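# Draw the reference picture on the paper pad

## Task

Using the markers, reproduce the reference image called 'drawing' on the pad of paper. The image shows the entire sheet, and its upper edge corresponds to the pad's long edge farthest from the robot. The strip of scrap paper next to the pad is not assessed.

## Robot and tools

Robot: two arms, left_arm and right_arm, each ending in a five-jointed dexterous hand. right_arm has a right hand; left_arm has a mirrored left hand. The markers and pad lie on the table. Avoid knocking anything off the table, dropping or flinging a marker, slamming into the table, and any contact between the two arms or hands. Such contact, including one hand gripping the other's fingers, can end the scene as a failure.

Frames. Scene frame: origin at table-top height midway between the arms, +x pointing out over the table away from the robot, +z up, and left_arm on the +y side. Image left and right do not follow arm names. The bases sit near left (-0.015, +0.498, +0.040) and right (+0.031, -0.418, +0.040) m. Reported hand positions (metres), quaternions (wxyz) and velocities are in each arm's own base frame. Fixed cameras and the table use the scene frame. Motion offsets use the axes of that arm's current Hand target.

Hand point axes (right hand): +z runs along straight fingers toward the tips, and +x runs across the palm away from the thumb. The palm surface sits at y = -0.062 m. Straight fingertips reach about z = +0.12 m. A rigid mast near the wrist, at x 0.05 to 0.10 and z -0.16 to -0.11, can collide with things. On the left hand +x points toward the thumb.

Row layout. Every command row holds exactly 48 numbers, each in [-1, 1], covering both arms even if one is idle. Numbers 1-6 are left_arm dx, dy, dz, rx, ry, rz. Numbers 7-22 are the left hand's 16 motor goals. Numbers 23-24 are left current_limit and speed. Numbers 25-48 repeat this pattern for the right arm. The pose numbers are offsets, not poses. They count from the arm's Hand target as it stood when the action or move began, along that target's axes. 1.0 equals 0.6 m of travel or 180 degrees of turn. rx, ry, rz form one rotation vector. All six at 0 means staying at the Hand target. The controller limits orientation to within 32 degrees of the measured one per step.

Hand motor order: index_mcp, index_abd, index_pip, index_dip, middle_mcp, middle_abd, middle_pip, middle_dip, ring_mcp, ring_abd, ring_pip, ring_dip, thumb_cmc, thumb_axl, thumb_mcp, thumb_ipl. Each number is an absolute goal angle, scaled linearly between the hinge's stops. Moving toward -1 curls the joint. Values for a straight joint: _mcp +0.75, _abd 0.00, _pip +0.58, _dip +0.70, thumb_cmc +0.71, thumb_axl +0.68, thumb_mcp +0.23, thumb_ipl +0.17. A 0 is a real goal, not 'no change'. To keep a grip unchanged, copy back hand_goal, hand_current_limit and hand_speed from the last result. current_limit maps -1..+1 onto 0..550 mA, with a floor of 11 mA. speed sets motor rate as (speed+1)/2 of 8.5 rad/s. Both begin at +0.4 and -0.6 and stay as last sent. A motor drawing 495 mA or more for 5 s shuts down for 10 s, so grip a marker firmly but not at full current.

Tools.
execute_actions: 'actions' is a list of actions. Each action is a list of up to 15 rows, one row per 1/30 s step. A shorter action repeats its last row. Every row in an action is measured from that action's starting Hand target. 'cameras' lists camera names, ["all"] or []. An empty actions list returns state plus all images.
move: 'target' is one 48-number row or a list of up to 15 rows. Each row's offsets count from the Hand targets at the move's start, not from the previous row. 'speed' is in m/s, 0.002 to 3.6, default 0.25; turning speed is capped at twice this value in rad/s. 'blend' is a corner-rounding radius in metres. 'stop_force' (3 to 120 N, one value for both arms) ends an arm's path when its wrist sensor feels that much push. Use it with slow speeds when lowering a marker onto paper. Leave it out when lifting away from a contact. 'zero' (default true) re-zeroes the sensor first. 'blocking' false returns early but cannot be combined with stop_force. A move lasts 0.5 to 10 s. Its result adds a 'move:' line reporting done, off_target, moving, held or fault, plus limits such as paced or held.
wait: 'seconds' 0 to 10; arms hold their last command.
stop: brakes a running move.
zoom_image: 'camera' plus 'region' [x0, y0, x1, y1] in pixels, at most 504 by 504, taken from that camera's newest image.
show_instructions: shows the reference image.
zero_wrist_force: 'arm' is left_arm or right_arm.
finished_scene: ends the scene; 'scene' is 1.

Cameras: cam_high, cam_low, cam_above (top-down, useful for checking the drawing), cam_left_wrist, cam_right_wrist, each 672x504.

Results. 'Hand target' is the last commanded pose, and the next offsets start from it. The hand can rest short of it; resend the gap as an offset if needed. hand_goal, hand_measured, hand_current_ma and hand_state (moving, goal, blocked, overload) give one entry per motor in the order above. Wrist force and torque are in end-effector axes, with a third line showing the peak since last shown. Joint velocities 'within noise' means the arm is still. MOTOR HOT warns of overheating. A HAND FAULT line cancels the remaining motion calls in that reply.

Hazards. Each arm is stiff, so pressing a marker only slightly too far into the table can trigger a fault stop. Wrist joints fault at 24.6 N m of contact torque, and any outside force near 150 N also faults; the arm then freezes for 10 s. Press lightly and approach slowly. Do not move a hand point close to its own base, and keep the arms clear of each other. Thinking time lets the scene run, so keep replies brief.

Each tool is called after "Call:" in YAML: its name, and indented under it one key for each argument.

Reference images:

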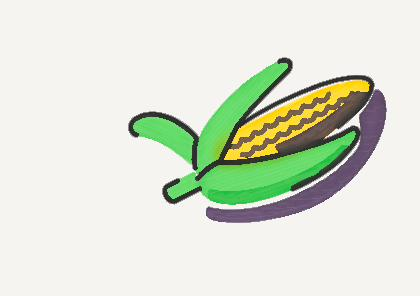

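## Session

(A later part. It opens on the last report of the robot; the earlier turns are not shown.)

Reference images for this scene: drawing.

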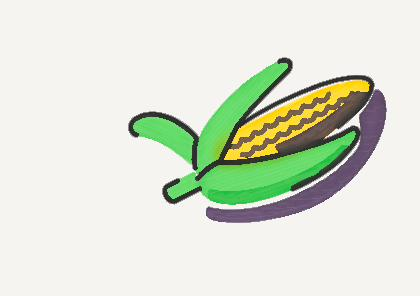

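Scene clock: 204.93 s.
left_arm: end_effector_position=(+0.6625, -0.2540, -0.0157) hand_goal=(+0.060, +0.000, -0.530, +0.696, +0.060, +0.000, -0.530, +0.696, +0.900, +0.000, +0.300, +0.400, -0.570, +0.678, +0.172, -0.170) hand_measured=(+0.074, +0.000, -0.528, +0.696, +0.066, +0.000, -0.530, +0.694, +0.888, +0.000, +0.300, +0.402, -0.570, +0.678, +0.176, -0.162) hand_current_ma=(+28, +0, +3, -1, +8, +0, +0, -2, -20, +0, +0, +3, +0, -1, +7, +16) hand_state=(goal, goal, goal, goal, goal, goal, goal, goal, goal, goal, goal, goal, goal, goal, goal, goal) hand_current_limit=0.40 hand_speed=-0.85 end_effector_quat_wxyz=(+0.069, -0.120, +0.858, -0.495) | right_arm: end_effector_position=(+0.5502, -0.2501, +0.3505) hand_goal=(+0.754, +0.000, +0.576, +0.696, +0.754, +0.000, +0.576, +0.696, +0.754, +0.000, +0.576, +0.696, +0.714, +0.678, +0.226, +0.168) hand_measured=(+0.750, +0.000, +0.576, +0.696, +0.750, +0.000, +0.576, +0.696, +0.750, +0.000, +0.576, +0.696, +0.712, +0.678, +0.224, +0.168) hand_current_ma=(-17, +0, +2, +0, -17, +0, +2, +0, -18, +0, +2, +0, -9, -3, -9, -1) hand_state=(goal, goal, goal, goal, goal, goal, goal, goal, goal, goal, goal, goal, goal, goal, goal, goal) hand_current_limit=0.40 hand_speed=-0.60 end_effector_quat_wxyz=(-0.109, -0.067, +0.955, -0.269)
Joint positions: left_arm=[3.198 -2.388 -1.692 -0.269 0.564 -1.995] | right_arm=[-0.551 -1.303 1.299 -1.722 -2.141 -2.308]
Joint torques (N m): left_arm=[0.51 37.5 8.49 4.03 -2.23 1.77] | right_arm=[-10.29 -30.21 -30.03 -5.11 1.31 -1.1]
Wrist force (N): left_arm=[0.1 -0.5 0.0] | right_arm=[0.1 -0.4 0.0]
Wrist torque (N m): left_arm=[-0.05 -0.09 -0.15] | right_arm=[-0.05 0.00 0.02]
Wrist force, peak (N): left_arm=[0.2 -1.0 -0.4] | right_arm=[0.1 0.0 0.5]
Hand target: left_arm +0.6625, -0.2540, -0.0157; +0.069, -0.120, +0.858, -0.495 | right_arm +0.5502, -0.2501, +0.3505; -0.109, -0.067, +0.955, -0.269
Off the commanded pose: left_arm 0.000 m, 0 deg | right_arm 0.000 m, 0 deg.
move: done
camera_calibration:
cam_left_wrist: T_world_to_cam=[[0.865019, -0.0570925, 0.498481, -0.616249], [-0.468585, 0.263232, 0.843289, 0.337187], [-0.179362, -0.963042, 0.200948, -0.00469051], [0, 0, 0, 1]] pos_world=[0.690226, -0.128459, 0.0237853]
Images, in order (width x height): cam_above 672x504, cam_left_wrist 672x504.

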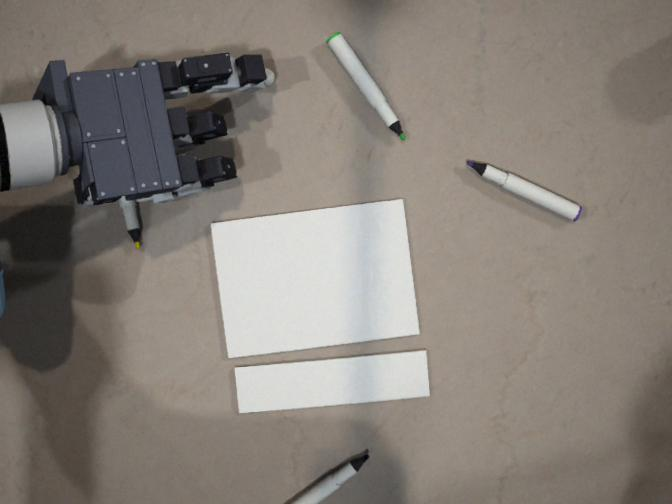

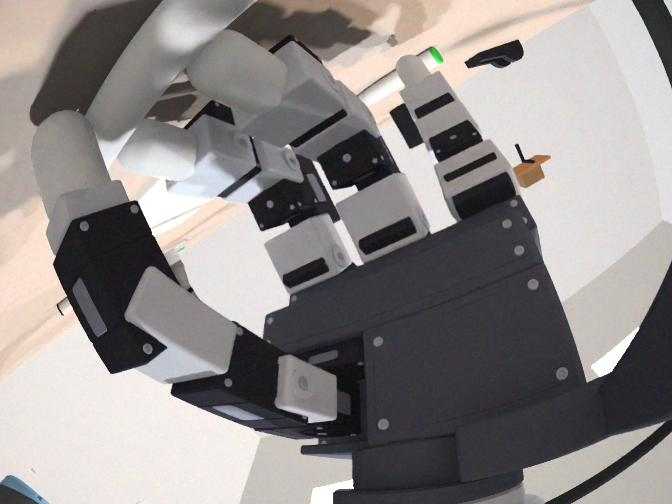

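Call:
move:
  target:
    - [0,0,0,0,0,0, -0.03,0,-0.56,0.68, -0.03,0,-0.56,0.68, 0.9,0,0.3,0.4, -0.571,0.678,-0.02,-0.27, 0.75,-0.85, 0,0,0,0,0,0, 0.754,0,0.576,0.696,0.754,0,0.576,0.696,0.754,0,0.576,0.696,0.714,0.678,0.226,0.168,0.4,-0.6]
  speed: 0.02
  cameras: ["cam_above", "cam_left_wrist"]

Call:
zoom_image:
  camera: "cam_left_wrist"
  region: [0, 0, 300, 225]

Scene clock: 219.23 s.
left_arm: end_effector_position=(+0.6625, -0.2540, -0.0157) hand_goal=(-0.030, +0.000, -0.560, +0.680, -0.030, +0.000, -0.560, +0.680, +0.900, +0.000, +0.300, +0.400, -0.570, +0.678, -0.020, -0.270) hand_measured=(+0.066, -0.002, -0.530, +0.694, -0.008, +0.000, -0.556, +0.682, +0.888, +0.000, +0.300, +0.402, -0.566, +0.678, +0.176, -0.180) hand_current_ma=(+337, -1, +66, +24, +44, +0, +4, +3, -20, +0, +0, +3, +3, +1, +481, +423) hand_state=(blocked, goal, blocked, goal, blocked, goal, goal, goal, goal, goal, goal, goal, goal, goal, blocked, blocked) hand_current_limit=0.75 hand_speed=-0.85 end_effector_quat_wxyz=(+0.069, -0.120, +0.858, -0.495) | right_arm: end_effector_position=(+0.5502, -0.2501, +0.3505) hand_goal=(+0.754, +0.000, +0.576, +0.696, +0.754, +0.000, +0.576, +0.696, +0.754, +0.000, +0.576, +0.696, +0.714, +0.678, +0.226, +0.168) hand_measured=(+0.750, +0.000, +0.576, +0.696, +0.750, +0.000, +0.576, +0.696, +0.750, +0.000, +0.576, +0.696, +0.712, +0.678, +0.224, +0.168) hand_current_ma=(-17, +0, +2, +0, -17, +0, +2, +0, -18, +0, +2, +0, -9, -3, -9, -1) hand_state=(goal, goal, goal, goal, goal, goal, goal, goal, goal, goal, goal, goal, goal, goal, goal, goal) hand_current_limit=0.40 hand_speed=-0.60 end_effector_quat_wxyz=(-0.109, -0.067, +0.955, -0.269)
Joint positions: left_arm=[3.198 -2.388 -1.692 -0.269 0.564 -1.995] | right_arm=[-0.551 -1.303 1.299 -1.722 -2.141 -2.308]
Joint torques (N m): left_arm=[1.26 39.88 10.86 3.9 -2.19 1.5] | right_arm=[-10.64 -30.14 -28.1 -5.19 1.42 -1]
Wrist force (N): left_arm=[0.1 -0.7 -0.3] | right_arm=[0.0 0.1 0.1]
Wrist torque (N m): left_arm=[-0.06 -0.10 -0.14] | right_arm=[0.01 0.01 0.02]
Wrist force, peak (N): left_arm=[0.1 -1.0 -0.1] | right_arm=[0.1 -0.5 0.1]
Hand target: left_arm +0.6625, -0.2540, -0.0157; +0.069, -0.120, +0.858, -0.495 | right_arm +0.5502, -0.2501, +0.3505; -0.109, -0.067, +0.955, -0.269
Off the commanded pose: left_arm 0.000 m, 0 deg | right_arm 0.000 m, 0 deg.
move: done
camera_calibration:
cam_left_wrist: T_world_to_cam=[[0.865019, -0.0570925, 0.498481, -0.616249], [-0.468585, 0.263232, 0.843289, 0.337187], [-0.179362, -0.963042, 0.200948, -0.00469051], [0, 0, 0, 1]] pos_world=[0.690226, -0.128459, 0.0237853]
Images, in order (width x height): cam_above 672x504, cam_left_wrist 672x504.

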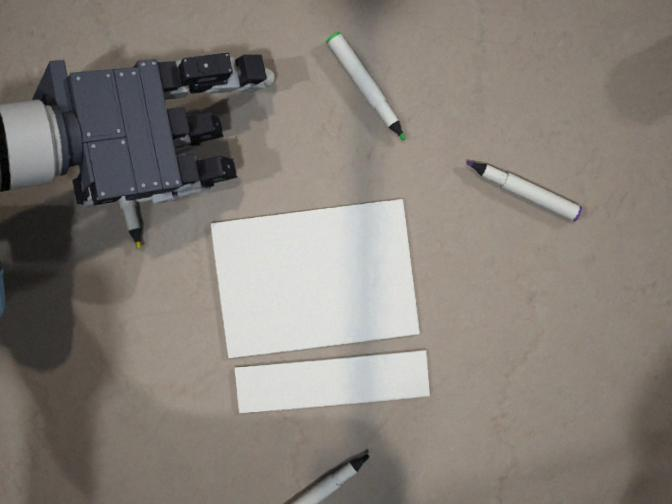

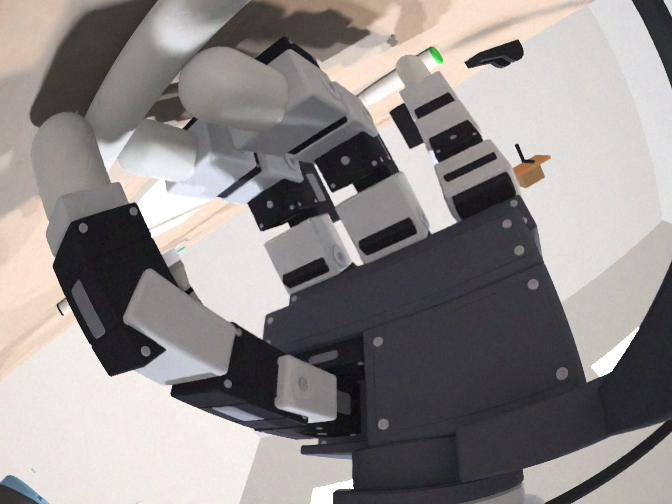

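Scaled by 1.680 from the camera's 672x504 image, which has a finer 960x720 frame.

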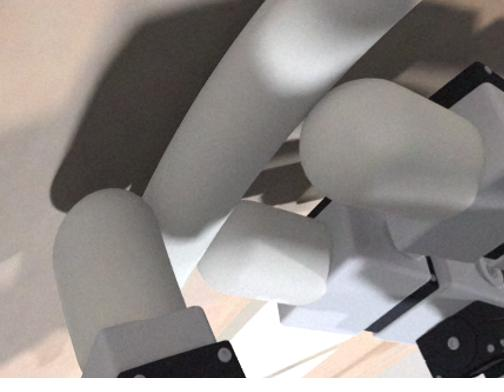

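Call:
move:
  target:
    - [0,0,0,0,0,0, -0.03,0,-0.56,0.68, -0.1,0,-0.59,0.68, 0.9,0,0.3,0.4, -0.571,0.678,0.05,-0.25, 0.75,-0.85, 0,0,0,0,0,0, 0.754,0,0.576,0.696,0.754,0,0.576,0.696,0.754,0,0.576,0.696,0.714,0.678,0.226,0.168,0.4,-0.6]
  speed: 0.02
  cameras: ["cam_above", "cam_left_wrist"]

Call:
zoom_image:
  camera: "cam_left_wrist"
  region: [0, 0, 300, 225]

Scene clock: 224.30 s.
left_arm: end_effector_position=(+0.6625, -0.2540, -0.0157) hand_goal=(-0.030, +0.000, -0.560, +0.680, -0.100, +0.000, -0.590, +0.680, +0.900, +0.000, +0.300, +0.400, -0.570, +0.678, +0.050, -0.250) hand_measured=(+0.064, +0.008, -0.530, +0.694, -0.094, +0.000, -0.582, +0.682, +0.888, +0.000, +0.300, +0.402, -0.598, +0.670, +0.172, -0.198) hand_current_ma=(+330, +11, +66, +25, +7, +0, +10, +2, -20, +0, +0, +3, -63, -13, +481, +210) hand_state=(blocked, goal, blocked, goal, goal, goal, goal, goal, goal, goal, goal, goal, blocked, goal, blocked, blocked) hand_current_limit=0.75 hand_speed=-0.85 end_effector_quat_wxyz=(+0.069, -0.120, +0.858, -0.495) | right_arm: end_effector_position=(+0.5502, -0.2501, +0.3505) hand_goal=(+0.754, +0.000, +0.576, +0.696, +0.754, +0.000, +0.576, +0.696, +0.754, +0.000, +0.576, +0.696, +0.714, +0.678, +0.226, +0.168) hand_measured=(+0.750, +0.000, +0.576, +0.696, +0.750, +0.000, +0.576, +0.696, +0.750, +0.000, +0.576, +0.696, +0.712, +0.678, +0.224, +0.168) hand_current_ma=(-17, +0, +2, +0, -17, +0, +2, +0, -18, +0, +2, +0, -9, -3, -9, -1) hand_state=(goal, goal, goal, goal, goal, goal, goal, goal, goal, goal, goal, goal, goal, goal, goal, goal) hand_current_limit=0.40 hand_speed=-0.60 end_effector_quat_wxyz=(-0.109, -0.067, +0.955, -0.269)
Joint positions: left_arm=[3.198 -2.388 -1.692 -0.269 0.564 -1.995] | right_arm=[-0.551 -1.303 1.299 -1.722 -2.141 -2.308]
Joint torques (N m): left_arm=[4.24 41.43 13.31 4.12 -2.07 0.48] | right_arm=[-10.12 -30.14 -27.87 -5.31 1.32 -1.01]
Wrist force (N): left_arm=[-0.1 -0.5 -0.1] | right_arm=[0.3 -0.1 0.1]
Wrist torque (N m): left_arm=[-0.03 -0.07 -0.16] | right_arm=[-0.01 -0.02 0.03]
Wrist force, peak (N): left_arm=[0.0 -1.1 -0.5] | right_arm=[0.3 -0.4 0.4]
Hand target: left_arm +0.6625, -0.2540, -0.0157; +0.069, -0.120, +0.858, -0.495 | right_arm +0.5502, -0.2501, +0.3505; -0.109, -0.067, +0.955, -0.269
Off the commanded pose: left_arm 0.000 m, 0 deg | right_arm 0.000 m, 0 deg.
move: done
camera_calibration:
cam_left_wrist: T_world_to_cam=[[0.865019, -0.0570925, 0.498481, -0.616249], [-0.468585, 0.263232, 0.843289, 0.337187], [-0.179362, -0.963042, 0.200948, -0.00469051], [0, 0, 0, 1]] pos_world=[0.690226, -0.128459, 0.0237853]
Images, in order (width x height): cam_above 672x504, cam_left_wrist 672x504.

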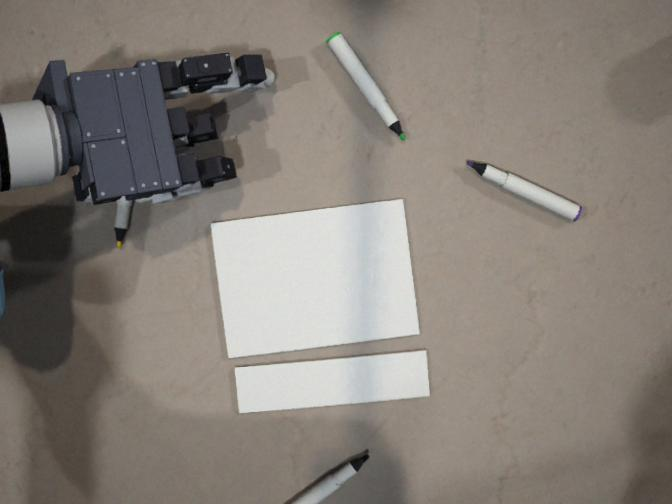

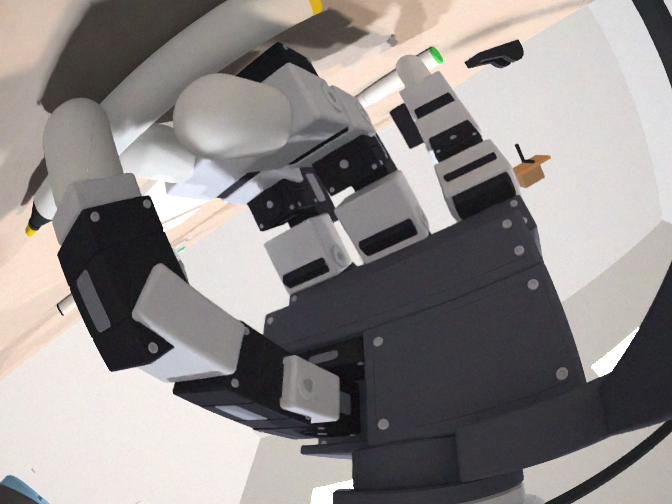

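Scaled by 1.680 from the camera's 672x504 image, which has a finer 960x720 frame.

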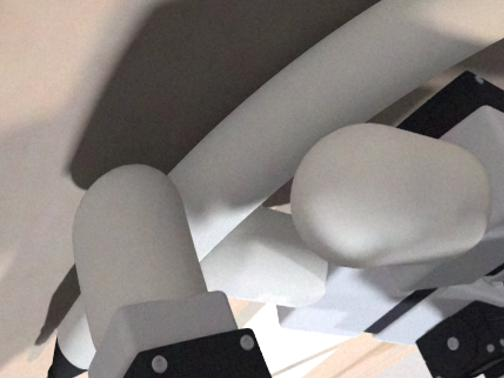

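Call:
move:
  target:
    - [0,0,0,0,0,0, 0.2,0,-0.56,0.68, -0.1,0,-0.59,0.68, 0.9,0,0.3,0.4, -0.571,0.678,0.157,0.005, 0.4,-0.7, 0,0,0,0,0,0, 0.754,0,0.576,0.696,0.754,0,0.576,0.696,0.754,0,0.576,0.696,0.714,0.678,0.226,0.168,0.4,-0.6]
    - [0,-0.0866,-0.05,0,0,0, 0.2,0,-0.56,0.68, -0.1,0,-0.59,0.68, 0.9,0,0.3,0.4, -0.571,0.678,0.157,0.005, 0.4,-0.7, 0,0,0,0,0,0, 0.754,0,0.576,0.696,0.754,0,0.576,0.696,0.754,0,0.576,0.696,0.714,0.678,0.226,0.168,0.4,-0.6]
    - [0,-0.0866,-0.05,0,0,0, 0.459,0,-0.717,0.551, 0.459,0,-0.717,0.551, 0.9,0,0.3,0.4, -0.66,0.678,0.157,0.005, 0.4,-0.6, 0,0,0,0,0,0, 0.754,0,0.576,0.696,0.754,0,0.576,0.696,0.754,0,0.576,0.696,0.714,0.678,0.226,0.168,0.4,-0.6]
  speed: 0.1
  cameras: ["cam_above", "cam_left_wrist"]

Call:
zoom_image:
  camera: "cam_left_wrist"
  region: [0, 0, 300, 225]

Call:
zoom_image:
  camera: "cam_above"
  region: [60, 40, 280, 260]

Scene clock: 248.33 s.
left_arm: end_effector_position=(+0.6625, -0.2540, +0.0443) hand_goal=(+0.460, +0.000, -0.716, +0.552, +0.460, +0.000, -0.716, +0.552, +0.900, +0.000, +0.300, +0.400, -0.660, +0.678, +0.158, +0.006) hand_measured=(+0.452, +0.002, -0.708, +0.556, +0.450, +0.000, -0.710, +0.556, +0.888, +0.000, +0.300, +0.402, -0.658, +0.676, +0.158, +0.004) hand_current_ma=(-14, +3, +10, +4, -15, +0, +8, +4, -20, +0, +0, +3, +3, -3, +1, -3) hand_state=(goal, goal, goal, goal, goal, goal, goal, goal, goal, goal, goal, goal, goal, goal, goal, goal) hand_current_limit=0.40 hand_speed=-0.60 end_effector_quat_wxyz=(+0.069, -0.120, +0.858, -0.495) | right_arm: end_effector_position=(+0.5502, -0.2501, +0.3505) hand_goal=(+0.754, +0.000, +0.576, +0.696, +0.754, +0.000, +0.576, +0.696, +0.754, +0.000, +0.576, +0.696, +0.714, +0.678, +0.226, +0.168) hand_measured=(+0.750, +0.000, +0.576, +0.696, +0.750, +0.000, +0.576, +0.696, +0.750, +0.000, +0.576, +0.696, +0.712, +0.678, +0.224, +0.168) hand_current_ma=(-17, +0, +2, +0, -17, +0, +2, +0, -18, +0, +2, +0, -9, -3, -9, -1) hand_state=(goal, goal, goal, goal, goal, goal, goal, goal, goal, goal, goal, goal, goal, goal, goal, goal) hand_current_limit=0.40 hand_speed=-0.60 end_effector_quat_wxyz=(-0.109, -0.067, +0.955, -0.269)
Joint positions: left_arm=[3.198 -2.278 -1.69 -0.38 0.564 -1.995] | right_arm=[-0.551 -1.303 1.299 -1.722 -2.141 -2.308]
Joint torques (N m): left_arm=[8.98 54.15 29.33 1.16 -1.88 1.7] | right_arm=[-11.11 -30.76 -26.89 -5.09 1.24 -0.87]
Wrist force (N): left_arm=[0.1 -0.7 0.1] | right_arm=[-0.1 -0.1 0.1]
Wrist torque (N m): left_arm=[-0.12 -0.08 -0.19] | right_arm=[0.00 0.03 0.01]
Wrist force, peak (N): left_arm=[0.4 -1.4 -0.4] | right_arm=[0.4 -0.2 0.4]
Hand target: left_arm +0.6625, -0.2540, +0.0443; +0.069, -0.120, +0.858, -0.495 | right_arm +0.5502, -0.2501, +0.3505; -0.109, -0.067, +0.955, -0.269
Off the commanded pose: left_arm 0.000 m, 0 deg | right_arm 0.000 m, 0 deg.
move: done
camera_calibration:
cam_left_wrist: T_world_to_cam=[[0.86501, -0.0571405, 0.498491, -0.646245], [-0.4686, 0.263151, 0.843306, 0.286635], [-0.179365, -0.963061, 0.200852, -0.0167214], [0, 0, 0, 1]] pos_world=[0.690326, -0.128459, 0.0837849]
Images, in order (width x height): cam_above 672x504, cam_left_wrist 672x504.

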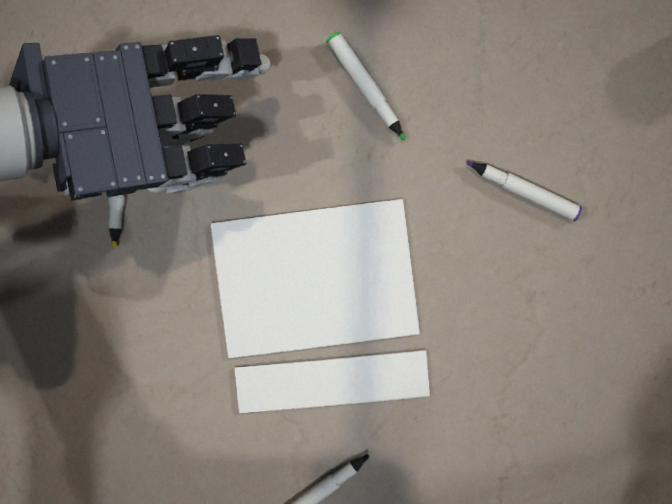

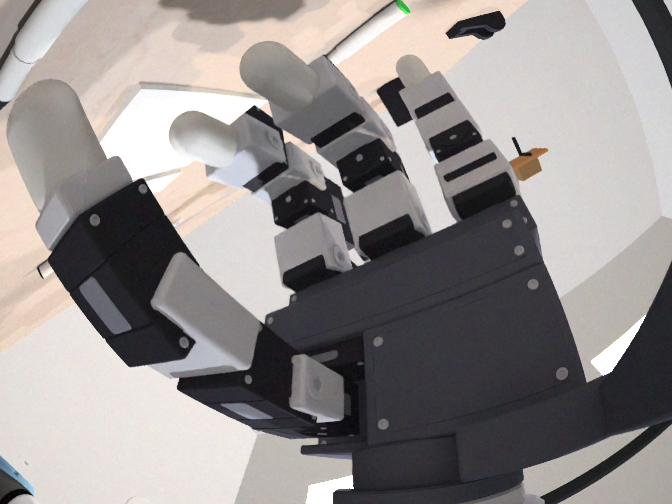

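Scaled by 1.680 from the camera's 672x504 image, which has a finer 960x720 frame.

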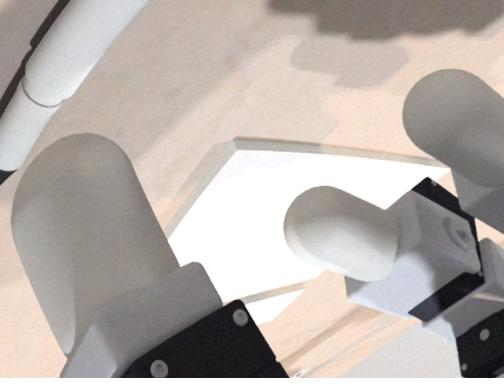

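Scaled by 2.291.

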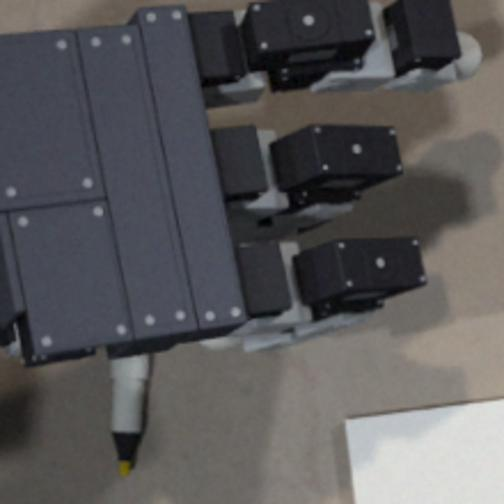

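Call:
move:
  target: [0.0203,0.0044,-0.0076,0,0.0818,0.0472, 0.459,0,-0.717,0.551, 0.459,0,-0.717,0.551, 0.9,0,0.3,0.4, -0.66,0.678,0.157,0.005, 0.4,-0.6, 0,0,0,0,0,0, 0.754,0,0.576,0.696,0.754,0,0.576,0.696,0.754,0,0.576,0.696,0.714,0.678,0.226,0.168,0.4,-0.6]
  speed: 0.2

Call:
move:
  target: [0.0,0.088,0.0508,0,0,0, 0.459,0,-0.717,0.551, 0.459,0,-0.717,0.551, 0.9,0,0.3,0.4, -0.66,0.678,0.157,0.005, 0.4,-0.6, 0,0,0,0,0,0, 0.754,0,0.576,0.696,0.754,0,0.576,0.696,0.754,0,0.576,0.696,0.714,0.678,0.226,0.168,0.4,-0.6]
  speed: 0.03
  stop_force: 4
  cameras: ["cam_above", "cam_left_wrist"]

Call:
zoom_image:
  camera: "cam_left_wrist"
  region: [0, 0, 300, 225]

Call:
zoom_image:
  camera: "cam_above"
  region: [60, 40, 280, 260]

Scene clock: 272.07 s.
left_arm: end_effector_position=(+0.6493, -0.2523, +0.0443) hand_goal=(+0.460, +0.000, -0.716, +0.552, +0.460, +0.000, -0.716, +0.552, +0.900, +0.000, +0.300, +0.400, -0.660, +0.678, +0.158, +0.006) hand_measured=(+0.452, +0.002, -0.710, +0.556, +0.450, +0.000, -0.710, +0.556, +0.888, +0.000, +0.300, +0.402, -0.658, +0.676, +0.158, +0.004) hand_current_ma=(-14, +2, +9, +4, -15, +0, +8, +4, -20, +0, +0, +3, +3, -3, +1, -3) hand_state=(goal, goal, goal, goal, goal, goal, goal, goal, goal, goal, goal, goal, goal, goal, goal, goal) hand_current_limit=0.40 hand_speed=-0.60 end_effector_quat_wxyz=(-0.005, +0.008, +0.866, -0.500) | right_arm: end_effector_position=(+0.5502, -0.2501, +0.3505) hand_goal=(+0.754, +0.000, +0.576, +0.696, +0.754, +0.000, +0.576, +0.696, +0.754, +0.000, +0.576, +0.696, +0.714, +0.678, +0.226, +0.168) hand_measured=(+0.750, +0.000, +0.576, +0.696, +0.750, +0.000, +0.576, +0.696, +0.750, +0.000, +0.576, +0.696, +0.712, +0.678, +0.224, +0.168) hand_current_ma=(-17, +0, +2, +0, -17, +0, +2, +0, -18, +0, +2, +0, -9, -3, -9, -1) hand_state=(goal, goal, goal, goal, goal, goal, goal, goal, goal, goal, goal, goal, goal, goal, goal, goal) hand_current_limit=0.40 hand_speed=-0.60 end_effector_quat_wxyz=(-0.109, -0.067, +0.955, -0.269)
Joint positions: left_arm=[3.197 -2.248 -1.58 -1.012 0.528 -1.425] | right_arm=[-0.551 -1.303 1.299 -1.722 -2.141 -2.308]
Joint torques (N m): left_arm=[-9.14 37.16 29.87 0.91 -0.15 1.8] | right_arm=[-10.83 -31.93 -26.28 -5.23 1.33 -0.9]
Wrist force (N): left_arm=[0.3 -0.8 -0.1] | right_arm=[-0.1 -0.1 0.2]
Wrist torque (N m): left_arm=[-0.13 -0.09 -0.19] | right_arm=[-0.02 0.03 0.01]
Wrist force, peak (N): left_arm=[0.1 -1.0 0.2] | right_arm=[0.2 -0.5 0.3]
Hand target: left_arm +0.6493, -0.2523, +0.0443; -0.005, +0.008, +0.866, -0.500 | right_arm +0.5502, -0.2501, +0.3505; -0.109, -0.067, +0.955, -0.269
Off the commanded pose: left_arm 0.000 m, 0 deg | right_arm 0.000 m, 0 deg.
move: done

Scene clock: 274.97 s.
left_arm: end_effector_position=(+0.6493, -0.2523, -0.0166) hand_goal=(+0.460, +0.000, -0.716, +0.552, +0.460, +0.000, -0.716, +0.552, +0.900, +0.000, +0.300, +0.400, -0.660, +0.678, +0.158, +0.006) hand_measured=(+0.452, +0.002, -0.710, +0.556, +0.450, +0.000, -0.710, +0.556, +0.888, +0.000, +0.300, +0.402, -0.658, +0.676, +0.158, +0.004) hand_current_ma=(-14, +2, +9, +4, -15, +0, +8, +4, -20, +0, +0, +3, +3, -3, +1, -3) hand_state=(goal, goal, goal, goal, goal, goal, goal, goal, goal, goal, goal, goal, goal, goal, goal, goal) hand_current_limit=0.40 hand_speed=-0.60 end_effector_quat_wxyz=(-0.005, +0.008, +0.866, -0.500) | right_arm: end_effector_position=(+0.5502, -0.2501, +0.3505) hand_goal=(+0.754, +0.000, +0.576, +0.696, +0.754, +0.000, +0.576, +0.696, +0.754, +0.000, +0.576, +0.696, +0.714, +0.678, +0.226, +0.168) hand_measured=(+0.750, +0.000, +0.576, +0.696, +0.750, +0.000, +0.576, +0.696, +0.750, +0.000, +0.576, +0.696, +0.712, +0.678, +0.224, +0.168) hand_current_ma=(-17, +0, +2, +0, -17, +0, +2, +0, -18, +0, +2, +0, -9, -3, -9, -1) hand_state=(goal, goal, goal, goal, goal, goal, goal, goal, goal, goal, goal, goal, goal, goal, goal, goal) hand_current_limit=0.40 hand_speed=-0.60 end_effector_quat_wxyz=(-0.109, -0.067, +0.955, -0.269)
Joint positions: left_arm=[3.197 -2.345 -1.599 -0.895 0.528 -1.424] | right_arm=[-0.551 -1.303 1.299 -1.722 -2.141 -2.308]
Joint torques (N m): left_arm=[-10 39.01 8.19 4.37 -0.94 -1.42] | right_arm=[-10.02 -31.65 -26.49 -5.38 1.07 -0.83]
Wrist force (N): left_arm=[0.2 -0.8 0.1] | right_arm=[0.2 -0.3 0.2]
Wrist torque (N m): left_arm=[-0.15 -0.08 -0.19] | right_arm=[-0.05 -0.01 0.02]
Wrist force, peak (N): left_arm=[0.2 -1.1 0.3] | right_arm=[0.4 -0.1 0.3]
Hand target: left_arm +0.6493, -0.2523, -0.0166; -0.005, +0.008, +0.866, -0.500 | right_arm +0.5502, -0.2501, +0.3505; -0.109, -0.067, +0.955, -0.269
Off the commanded pose: left_arm 0.000 m, 0 deg | right_arm 0.000 m, 0 deg.
move: done
camera_calibration:
cam_left_wrist: T_world_to_cam=[[0.810475, -0.30748, 0.498583, -0.632035], [-0.371234, 0.388784, 0.843227, 0.299876], [-0.453117, -0.868506, 0.200953, 0.196429], [0, 0, 0, 1]] pos_world=[0.712578, -0.140326, 0.0227853]
Images, in order (width x height): cam_above 672x504, cam_left_wrist 672x504.

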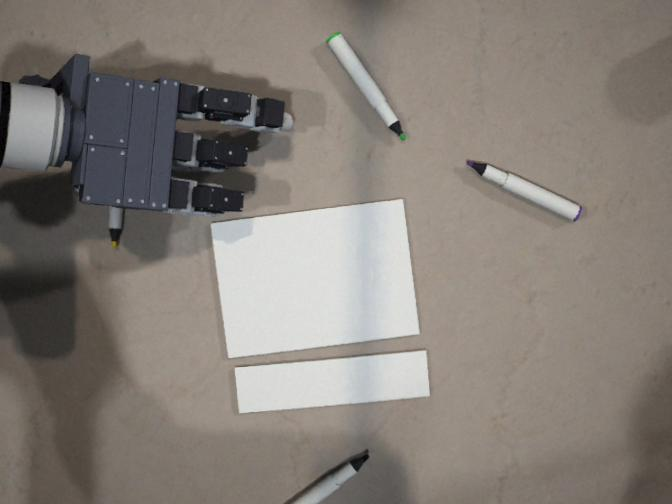

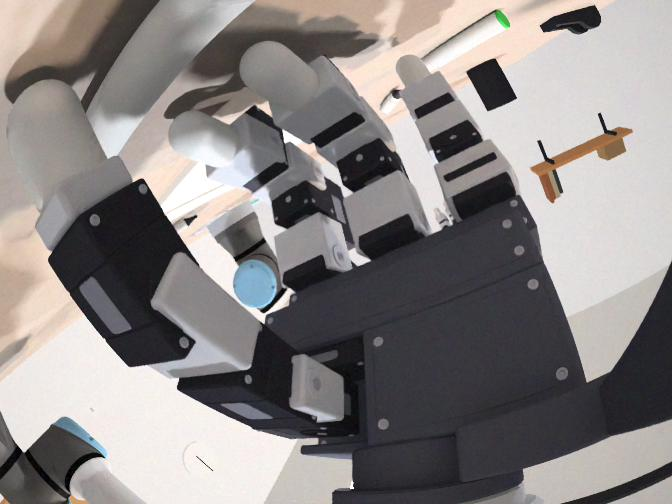

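Scaled by 1.680 from the camera's 672x504 image, which has a finer 960x720 frame.

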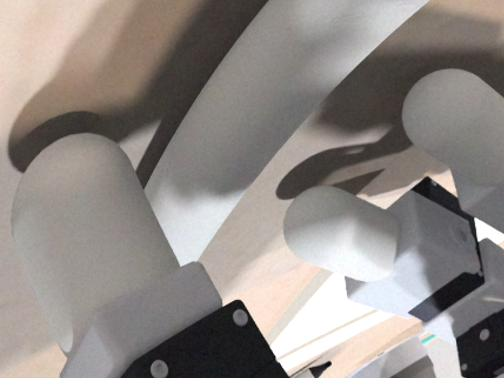

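Scaled by 2.291.

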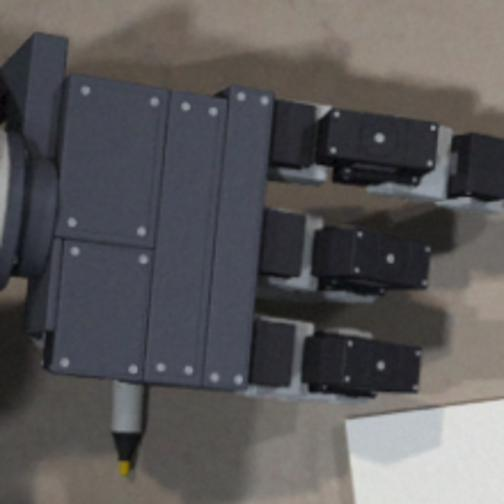

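Call:
move:
  target:
    - [0,0,0,0,0,0, 0.182,0,-0.588,0.645, 0.182,0,-0.588,0.645, 0.9,0,0.3,0.4, -0.66,0.678,0.1775,-0.121, 0.4,-0.85, 0,0,0,0,0,0, 0.754,0,0.576,0.696,0.754,0,0.576,0.696,0.754,0,0.576,0.696,0.714,0.678,0.226,0.168,0.4,-0.6]
    - [0,0,0,0,0,0, 0.074,0,-0.518,0.69, 0.074,0,-0.518,0.69, 0.9,0,0.3,0.4, -0.66,0.678,0.1775,-0.121, 0.4,-0.85, 0,0,0,0,0,0, 0.754,0,0.576,0.696,0.754,0,0.576,0.696,0.754,0,0.576,0.696,0.714,0.678,0.226,0.168,0.4,-0.6]
  speed: 0.02
  cameras: ["cam_above", "cam_left_wrist"]

Call:
zoom_image:
  camera: "cam_left_wrist"
  region: [0, 0, 300, 225]

Call:
zoom_image:
  camera: "cam_above"
  region: [60, 40, 280, 260]

Scene clock: 286.50 s.
left_arm: end_effector_position=(+0.6493, -0.2523, -0.0166) hand_goal=(+0.074, +0.000, -0.518, +0.690, +0.074, +0.000, -0.518, +0.690, +0.900, +0.000, +0.300, +0.400, -0.660, +0.678, +0.178, -0.120) hand_measured=(+0.076, +0.002, -0.518, +0.688, +0.076, +0.000, -0.518, +0.688, +0.888, +0.000, +0.300, +0.402, -0.658, +0.676, +0.172, -0.118) hand_current_ma=(+2, +2, +0, -3, +2, +0, +0, -2, -20, +0, +0, +3, +3, -3, -9, +3) hand_state=(goal, goal, goal, goal, goal, goal, goal, goal, goal, goal, goal, goal, goal, goal, goal, goal) hand_current_limit=0.40 hand_speed=-0.85 end_effector_quat_wxyz=(-0.005, +0.008, +0.866, -0.500) | right_arm: end_effector_position=(+0.5502, -0.2501, +0.3505) hand_goal=(+0.754, +0.000, +0.576, +0.696, +0.754, +0.000, +0.576, +0.696, +0.754, +0.000, +0.576, +0.696, +0.714, +0.678, +0.226, +0.168) hand_measured=(+0.750, +0.000, +0.576, +0.696, +0.750, +0.000, +0.576, +0.696, +0.750, +0.000, +0.576, +0.696, +0.712, +0.678, +0.224, +0.168) hand_current_ma=(-17, +0, +2, +0, -17, +0, +2, +0, -18, +0, +2, +0, -9, -3, -9, -1) hand_state=(goal, goal, goal, goal, goal, goal, goal, goal, goal, goal, goal, goal, goal, goal, goal, goal) hand_current_limit=0.40 hand_speed=-0.60 end_effector_quat_wxyz=(-0.109, -0.067, +0.955, -0.269)
Joint positions: left_arm=[3.197 -2.345 -1.599 -0.895 0.528 -1.424] | right_arm=[-0.551 -1.303 1.299 -1.722 -2.141 -2.308]
Joint torques (N m): left_arm=[9.35 39.1 9.11 0.69 -2.18 -0.39] | right_arm=[-10.51 -30.69 -25.43 -5.05 1.38 -0.76]
Wrist force (N): left_arm=[0.3 -1.0 0.0] | right_arm=[0.2 -0.2 0.1]
Wrist torque (N m): left_arm=[-0.11 -0.10 -0.17] | right_arm=[-0.03 -0.02 0.03]
Wrist force, peak (N): left_arm=[0.0 -13.5 -0.2] | right_arm=[0.3 -0.3 -0.2]
Hand target: left_arm +0.6493, -0.2523, -0.0166; -0.005, +0.008, +0.866, -0.500 | right_arm +0.5502, -0.2501, +0.3505; -0.109, -0.067, +0.955, -0.269
Off the commanded pose: left_arm 0.000 m, 0 deg | right_arm 0.000 m, 0 deg.
move: done
camera_calibration:
cam_left_wrist: T_world_to_cam=[[0.810464, -0.307469, 0.498609, -0.632026], [-0.371258, 0.388793, 0.843212, 0.299895], [-0.453117, -0.868506, 0.200953, 0.196429], [0, 0, 0, 1]] pos_world=[0.712578, -0.140326, 0.0227853]
Images, in order (width x height): cam_above 672x504, cam_left_wrist 672x504.

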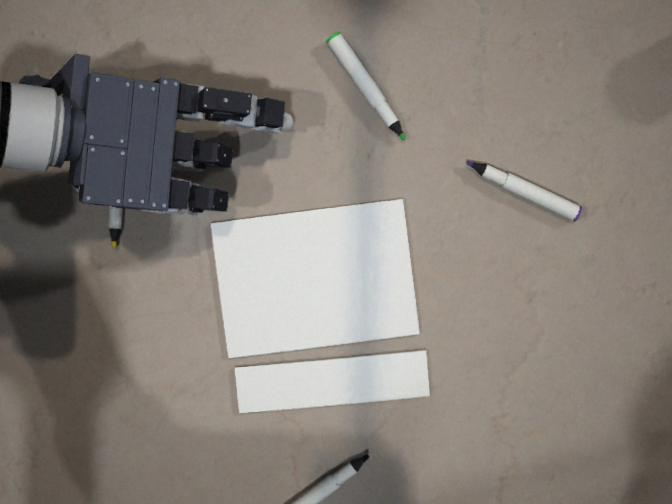

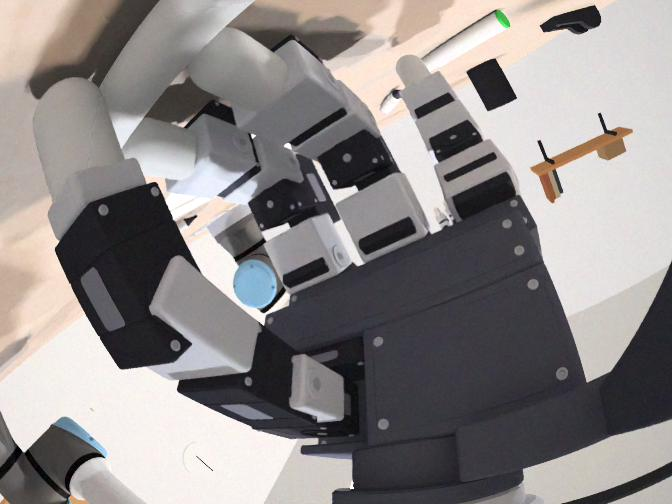

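Scaled by 1.680 from the camera's 672x504 image, which has a finer 960x720 frame.

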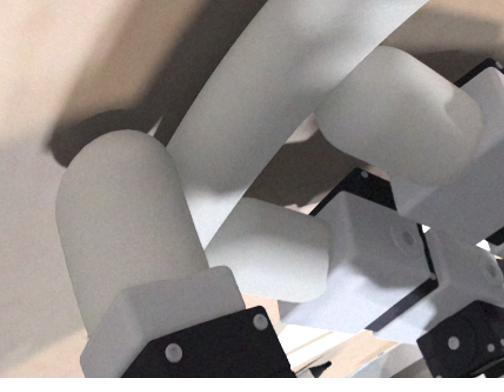

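Scaled by 2.291.

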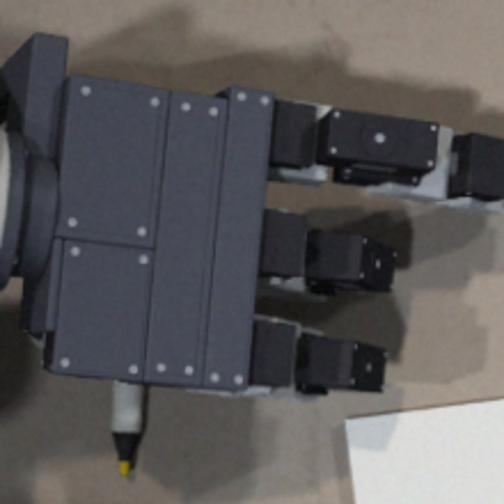

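Call:
move:
  target:
    - [0,0,0,0,0,0, 0.033,0,-0.49,0.695, 0.033,0,-0.49,0.695, 0.9,0,0.3,0.4, -0.66,0.678,0.1775,-0.14, 0.4,-0.85, 0,0,0,0,0,0, 0.754,0,0.576,0.696,0.754,0,0.576,0.696,0.754,0,0.576,0.696,0.714,0.678,0.226,0.168,0.4,-0.6]
    - [0,0,0,0,0,0, 0.033,0,-0.49,0.695, 0.033,0,-0.49,0.695, 0.9,0,0.3,0.4, -0.66,0.678,0.171,-0.19, 0.4,-0.85, 0,0,0,0,0,0, 0.754,0,0.576,0.696,0.754,0,0.576,0.696,0.754,0,0.576,0.696,0.714,0.678,0.226,0.168,0.4,-0.6]
  speed: 0.02
  cameras: ["cam_above", "cam_left_wrist"]

Call:
zoom_image:
  camera: "cam_left_wrist"
  region: [0, 0, 300, 225]

Call:
zoom_image:
  camera: "cam_above"
  region: [60, 40, 280, 260]

Scene clock: 293.70 s.
left_arm: end_effector_position=(+0.6493, -0.2523, -0.0166) hand_goal=(+0.034, +0.000, -0.490, +0.696, +0.034, +0.000, -0.490, +0.696, +0.900, +0.000, +0.300, +0.400, -0.660, +0.678, +0.172, -0.190) hand_measured=(+0.044, +0.002, -0.484, +0.696, +0.042, +0.000, -0.486, +0.696, +0.888, +0.000, +0.300, +0.402, -0.658, +0.676, +0.192, -0.166) hand_current_ma=(+16, +2, +7, +0, +14, +0, +5, +0, -20, +0, +0, +3, +2, -3, +51, +75) hand_state=(goal, goal, goal, goal, goal, goal, goal, goal, goal, goal, goal, goal, goal, goal, goal, blocked) hand_current_limit=0.40 hand_speed=-0.85 end_effector_quat_wxyz=(-0.005, +0.008, +0.866, -0.500) | right_arm: end_effector_position=(+0.5502, -0.2501, +0.3505) hand_goal=(+0.754, +0.000, +0.576, +0.696, +0.754, +0.000, +0.576, +0.696, +0.754, +0.000, +0.576, +0.696, +0.714, +0.678, +0.226, +0.168) hand_measured=(+0.750, +0.000, +0.576, +0.696, +0.750, +0.000, +0.576, +0.696, +0.750, +0.000, +0.576, +0.696, +0.712, +0.678, +0.224, +0.168) hand_current_ma=(-17, +0, +2, +0, -17, +0, +2, +0, -18, +0, +2, +0, -9, -3, -9, -1) hand_state=(goal, goal, goal, goal, goal, goal, goal, goal, goal, goal, goal, goal, goal, goal, goal, goal) hand_current_limit=0.40 hand_speed=-0.60 end_effector_quat_wxyz=(-0.109, -0.067, +0.955, -0.269)
Joint positions: left_arm=[3.197 -2.345 -1.599 -0.895 0.528 -1.424] | right_arm=[-0.551 -1.303 1.299 -1.722 -2.141 -2.308]
Joint torques (N m): left_arm=[9.39 39.45 9.14 0.67 -2.07 1.86] | right_arm=[-10.4 -31.87 -25.63 -5.02 1 -0.86]
Wrist force (N): left_arm=[-0.1 -0.6 0.3] | right_arm=[0.2 0.0 0.1]
Wrist torque (N m): left_arm=[-0.09 -0.05 -0.20] | right_arm=[0.01 -0.01 0.03]
Wrist force, peak (N): left_arm=[0.3 -1.1 0.1] | right_arm=[0.1 -0.4 0.3]
Hand target: left_arm +0.6493, -0.2523, -0.0166; -0.005, +0.008, +0.866, -0.500 | right_arm +0.5502, -0.2501, +0.3505; -0.109, -0.067, +0.955, -0.269
Off the commanded pose: left_arm 0.000 m, 0 deg | right_arm 0.000 m, 0 deg.
move: done
camera_calibration:
cam_left_wrist: T_world_to_cam=[[0.810475, -0.30748, 0.498583, -0.632035], [-0.371234, 0.388784, 0.843227, 0.299876], [-0.453117, -0.868506, 0.200953, 0.196429], [0, 0, 0, 1]] pos_world=[0.712578, -0.140326, 0.0227853]
Images, in order (width x height): cam_above 672x504, cam_left_wrist 672x504.

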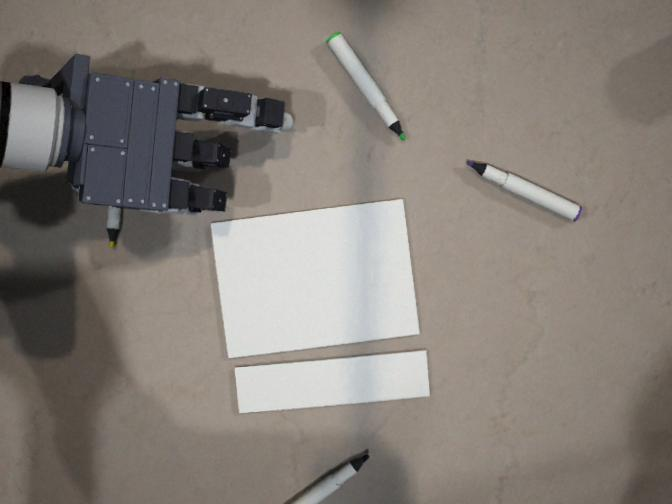

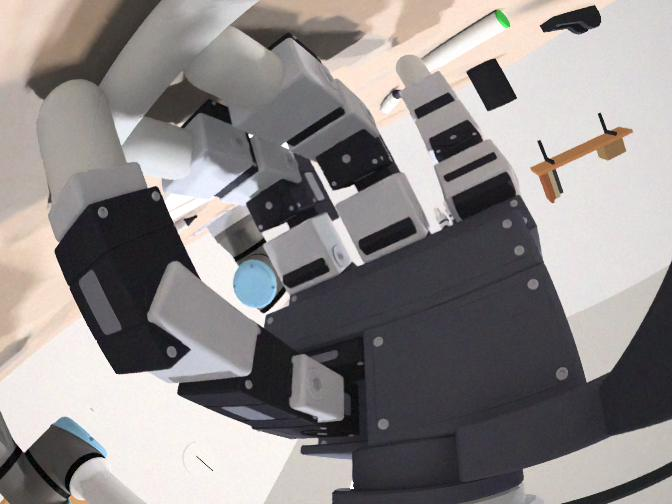

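Scaled by 1.680 from the camera's 672x504 image, which has a finer 960x720 frame.

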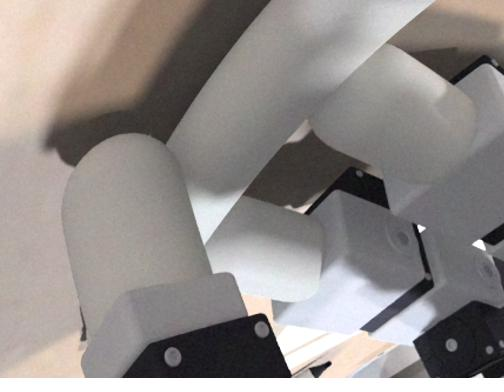

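Scaled by 2.291.

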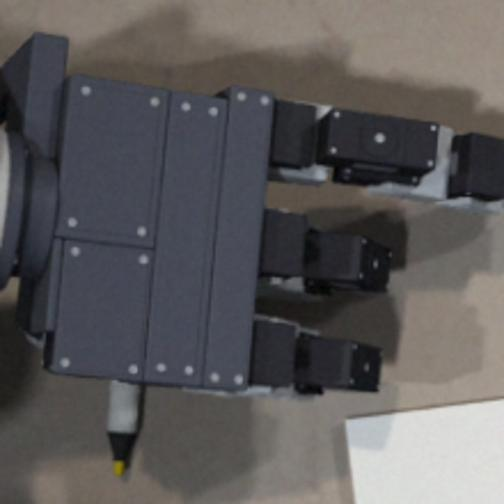

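Call:
move:
  target:
    - [0,0,0,0,0,0, -0.012,0,-0.515,0.683, -0.012,0,-0.515,0.683, 0.9,0,0.3,0.4, -0.66,0.678,0.05,-0.25, 0.75,-0.9, 0,0,0,0,0,0, 0.754,0,0.576,0.696,0.754,0,0.576,0.696,0.754,0,0.576,0.696,0.714,0.678,0.226,0.168,0.4,-0.6]
  speed: 0.02
  cameras: ["cam_above", "cam_left_wrist"]

Call:
zoom_image:
  camera: "cam_left_wrist"
  region: [0, 0, 300, 225]

Call:
zoom_image:
  camera: "cam_above"
  region: [60, 40, 280, 260]

Scene clock: 301.87 s.
left_arm: end_effector_position=(+0.6493, -0.2523, -0.0166) hand_goal=(-0.012, +0.000, -0.514, +0.684, -0.012, +0.000, -0.514, +0.684, +0.900, +0.000, +0.300, +0.400, -0.660, +0.678, +0.050, -0.250) hand_measured=(+0.042, +0.002, -0.486, +0.696, +0.042, +0.000, -0.490, +0.694, +0.888, +0.000, +0.300, +0.402, -0.658, +0.676, +0.192, -0.180) hand_current_ma=(+162, +2, +59, +18, +154, +0, +49, +16, -20, +0, +0, +3, +2, -2, +481, +301) hand_state=(blocked, goal, blocked, goal, blocked, goal, blocked, goal, goal, goal, goal, goal, goal, goal, blocked, blocked) hand_current_limit=0.75 hand_speed=-0.90 end_effector_quat_wxyz=(-0.005, +0.008, +0.866, -0.500) | right_arm: end_effector_position=(+0.5502, -0.2501, +0.3505) hand_goal=(+0.754, +0.000, +0.576, +0.696, +0.754, +0.000, +0.576, +0.696, +0.754, +0.000, +0.576, +0.696, +0.714, +0.678, +0.226, +0.168) hand_measured=(+0.750, +0.000, +0.576, +0.696, +0.750, +0.000, +0.576, +0.696, +0.750, +0.000, +0.576, +0.696, +0.712, +0.678, +0.224, +0.168) hand_current_ma=(-17, +0, +2, +0, -17, +0, +2, +0, -18, +0, +2, +0, -9, -3, -9, -1) hand_state=(goal, goal, goal, goal, goal, goal, goal, goal, goal, goal, goal, goal, goal, goal, goal, goal) hand_current_limit=0.40 hand_speed=-0.60 end_effector_quat_wxyz=(-0.109, -0.067, +0.955, -0.269)
Joint positions: left_arm=[3.197 -2.345 -1.599 -0.895 0.528 -1.424] | right_arm=[-0.551 -1.303 1.299 -1.722 -2.141 -2.308]
Joint torques (N m): left_arm=[7.3 40.43 10.51 0.72 -2.07 1.38] | right_arm=[-9.89 -32.02 -24.24 -5.32 1.35 -0.65]
Wrist force (N): left_arm=[0.1 -0.6 0.1] | right_arm=[0.2 0.1 0.2]
Wrist torque (N m): left_arm=[-0.07 -0.08 -0.18] | right_arm=[0.01 -0.02 0.04]
Wrist force, peak (N): left_arm=[0.1 -1.0 0.2] | right_arm=[0.3 -0.3 0.3]
Hand target: left_arm +0.6493, -0.2523, -0.0166; -0.005, +0.008, +0.866, -0.500 | right_arm +0.5502, -0.2501, +0.3505; -0.109, -0.067, +0.955, -0.269
Off the commanded pose: left_arm 0.000 m, 0 deg | right_arm 0.000 m, 0 deg.
move: done
camera_calibration:
cam_left_wrist: T_world_to_cam=[[0.810464, -0.307469, 0.498609, -0.632026], [-0.371258, 0.388793, 0.843212, 0.299895], [-0.453117, -0.868506, 0.200953, 0.196429], [0, 0, 0, 1]] pos_world=[0.712578, -0.140326, 0.0227853]
Images, in order (width x height): cam_above 672x504, cam_left_wrist 672x504.

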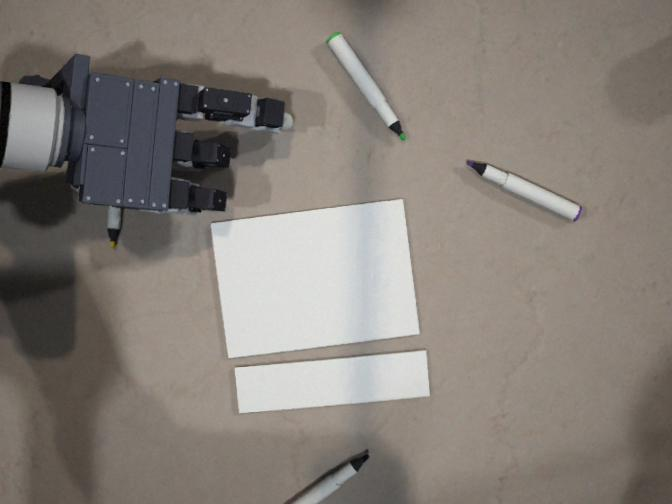

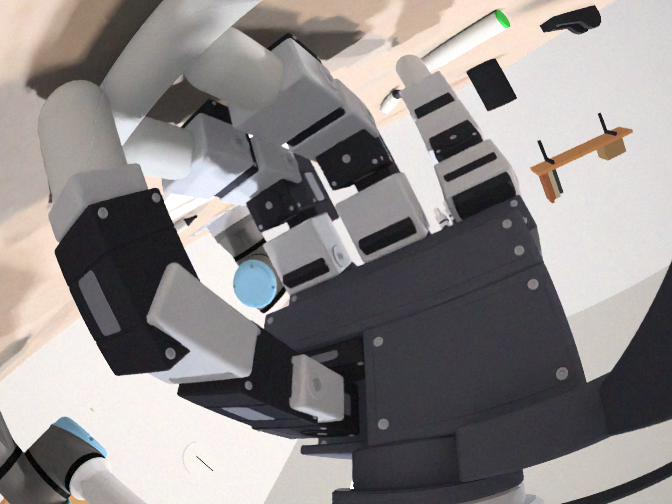

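Scaled by 1.680 from the camera's 672x504 image, which has a finer 960x720 frame.

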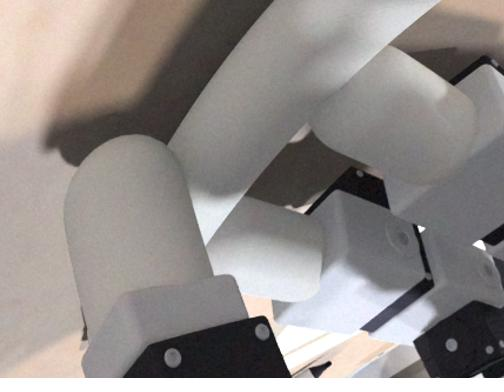

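Scaled by 2.291.

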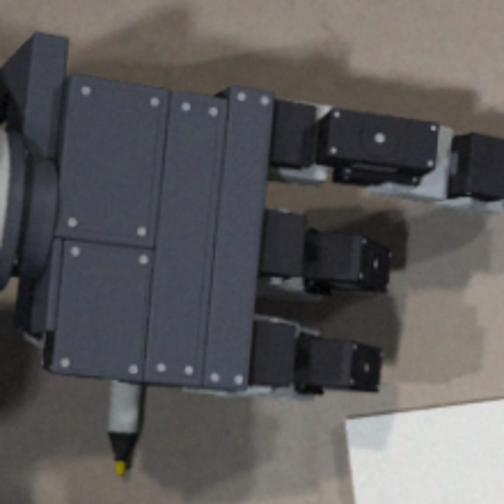

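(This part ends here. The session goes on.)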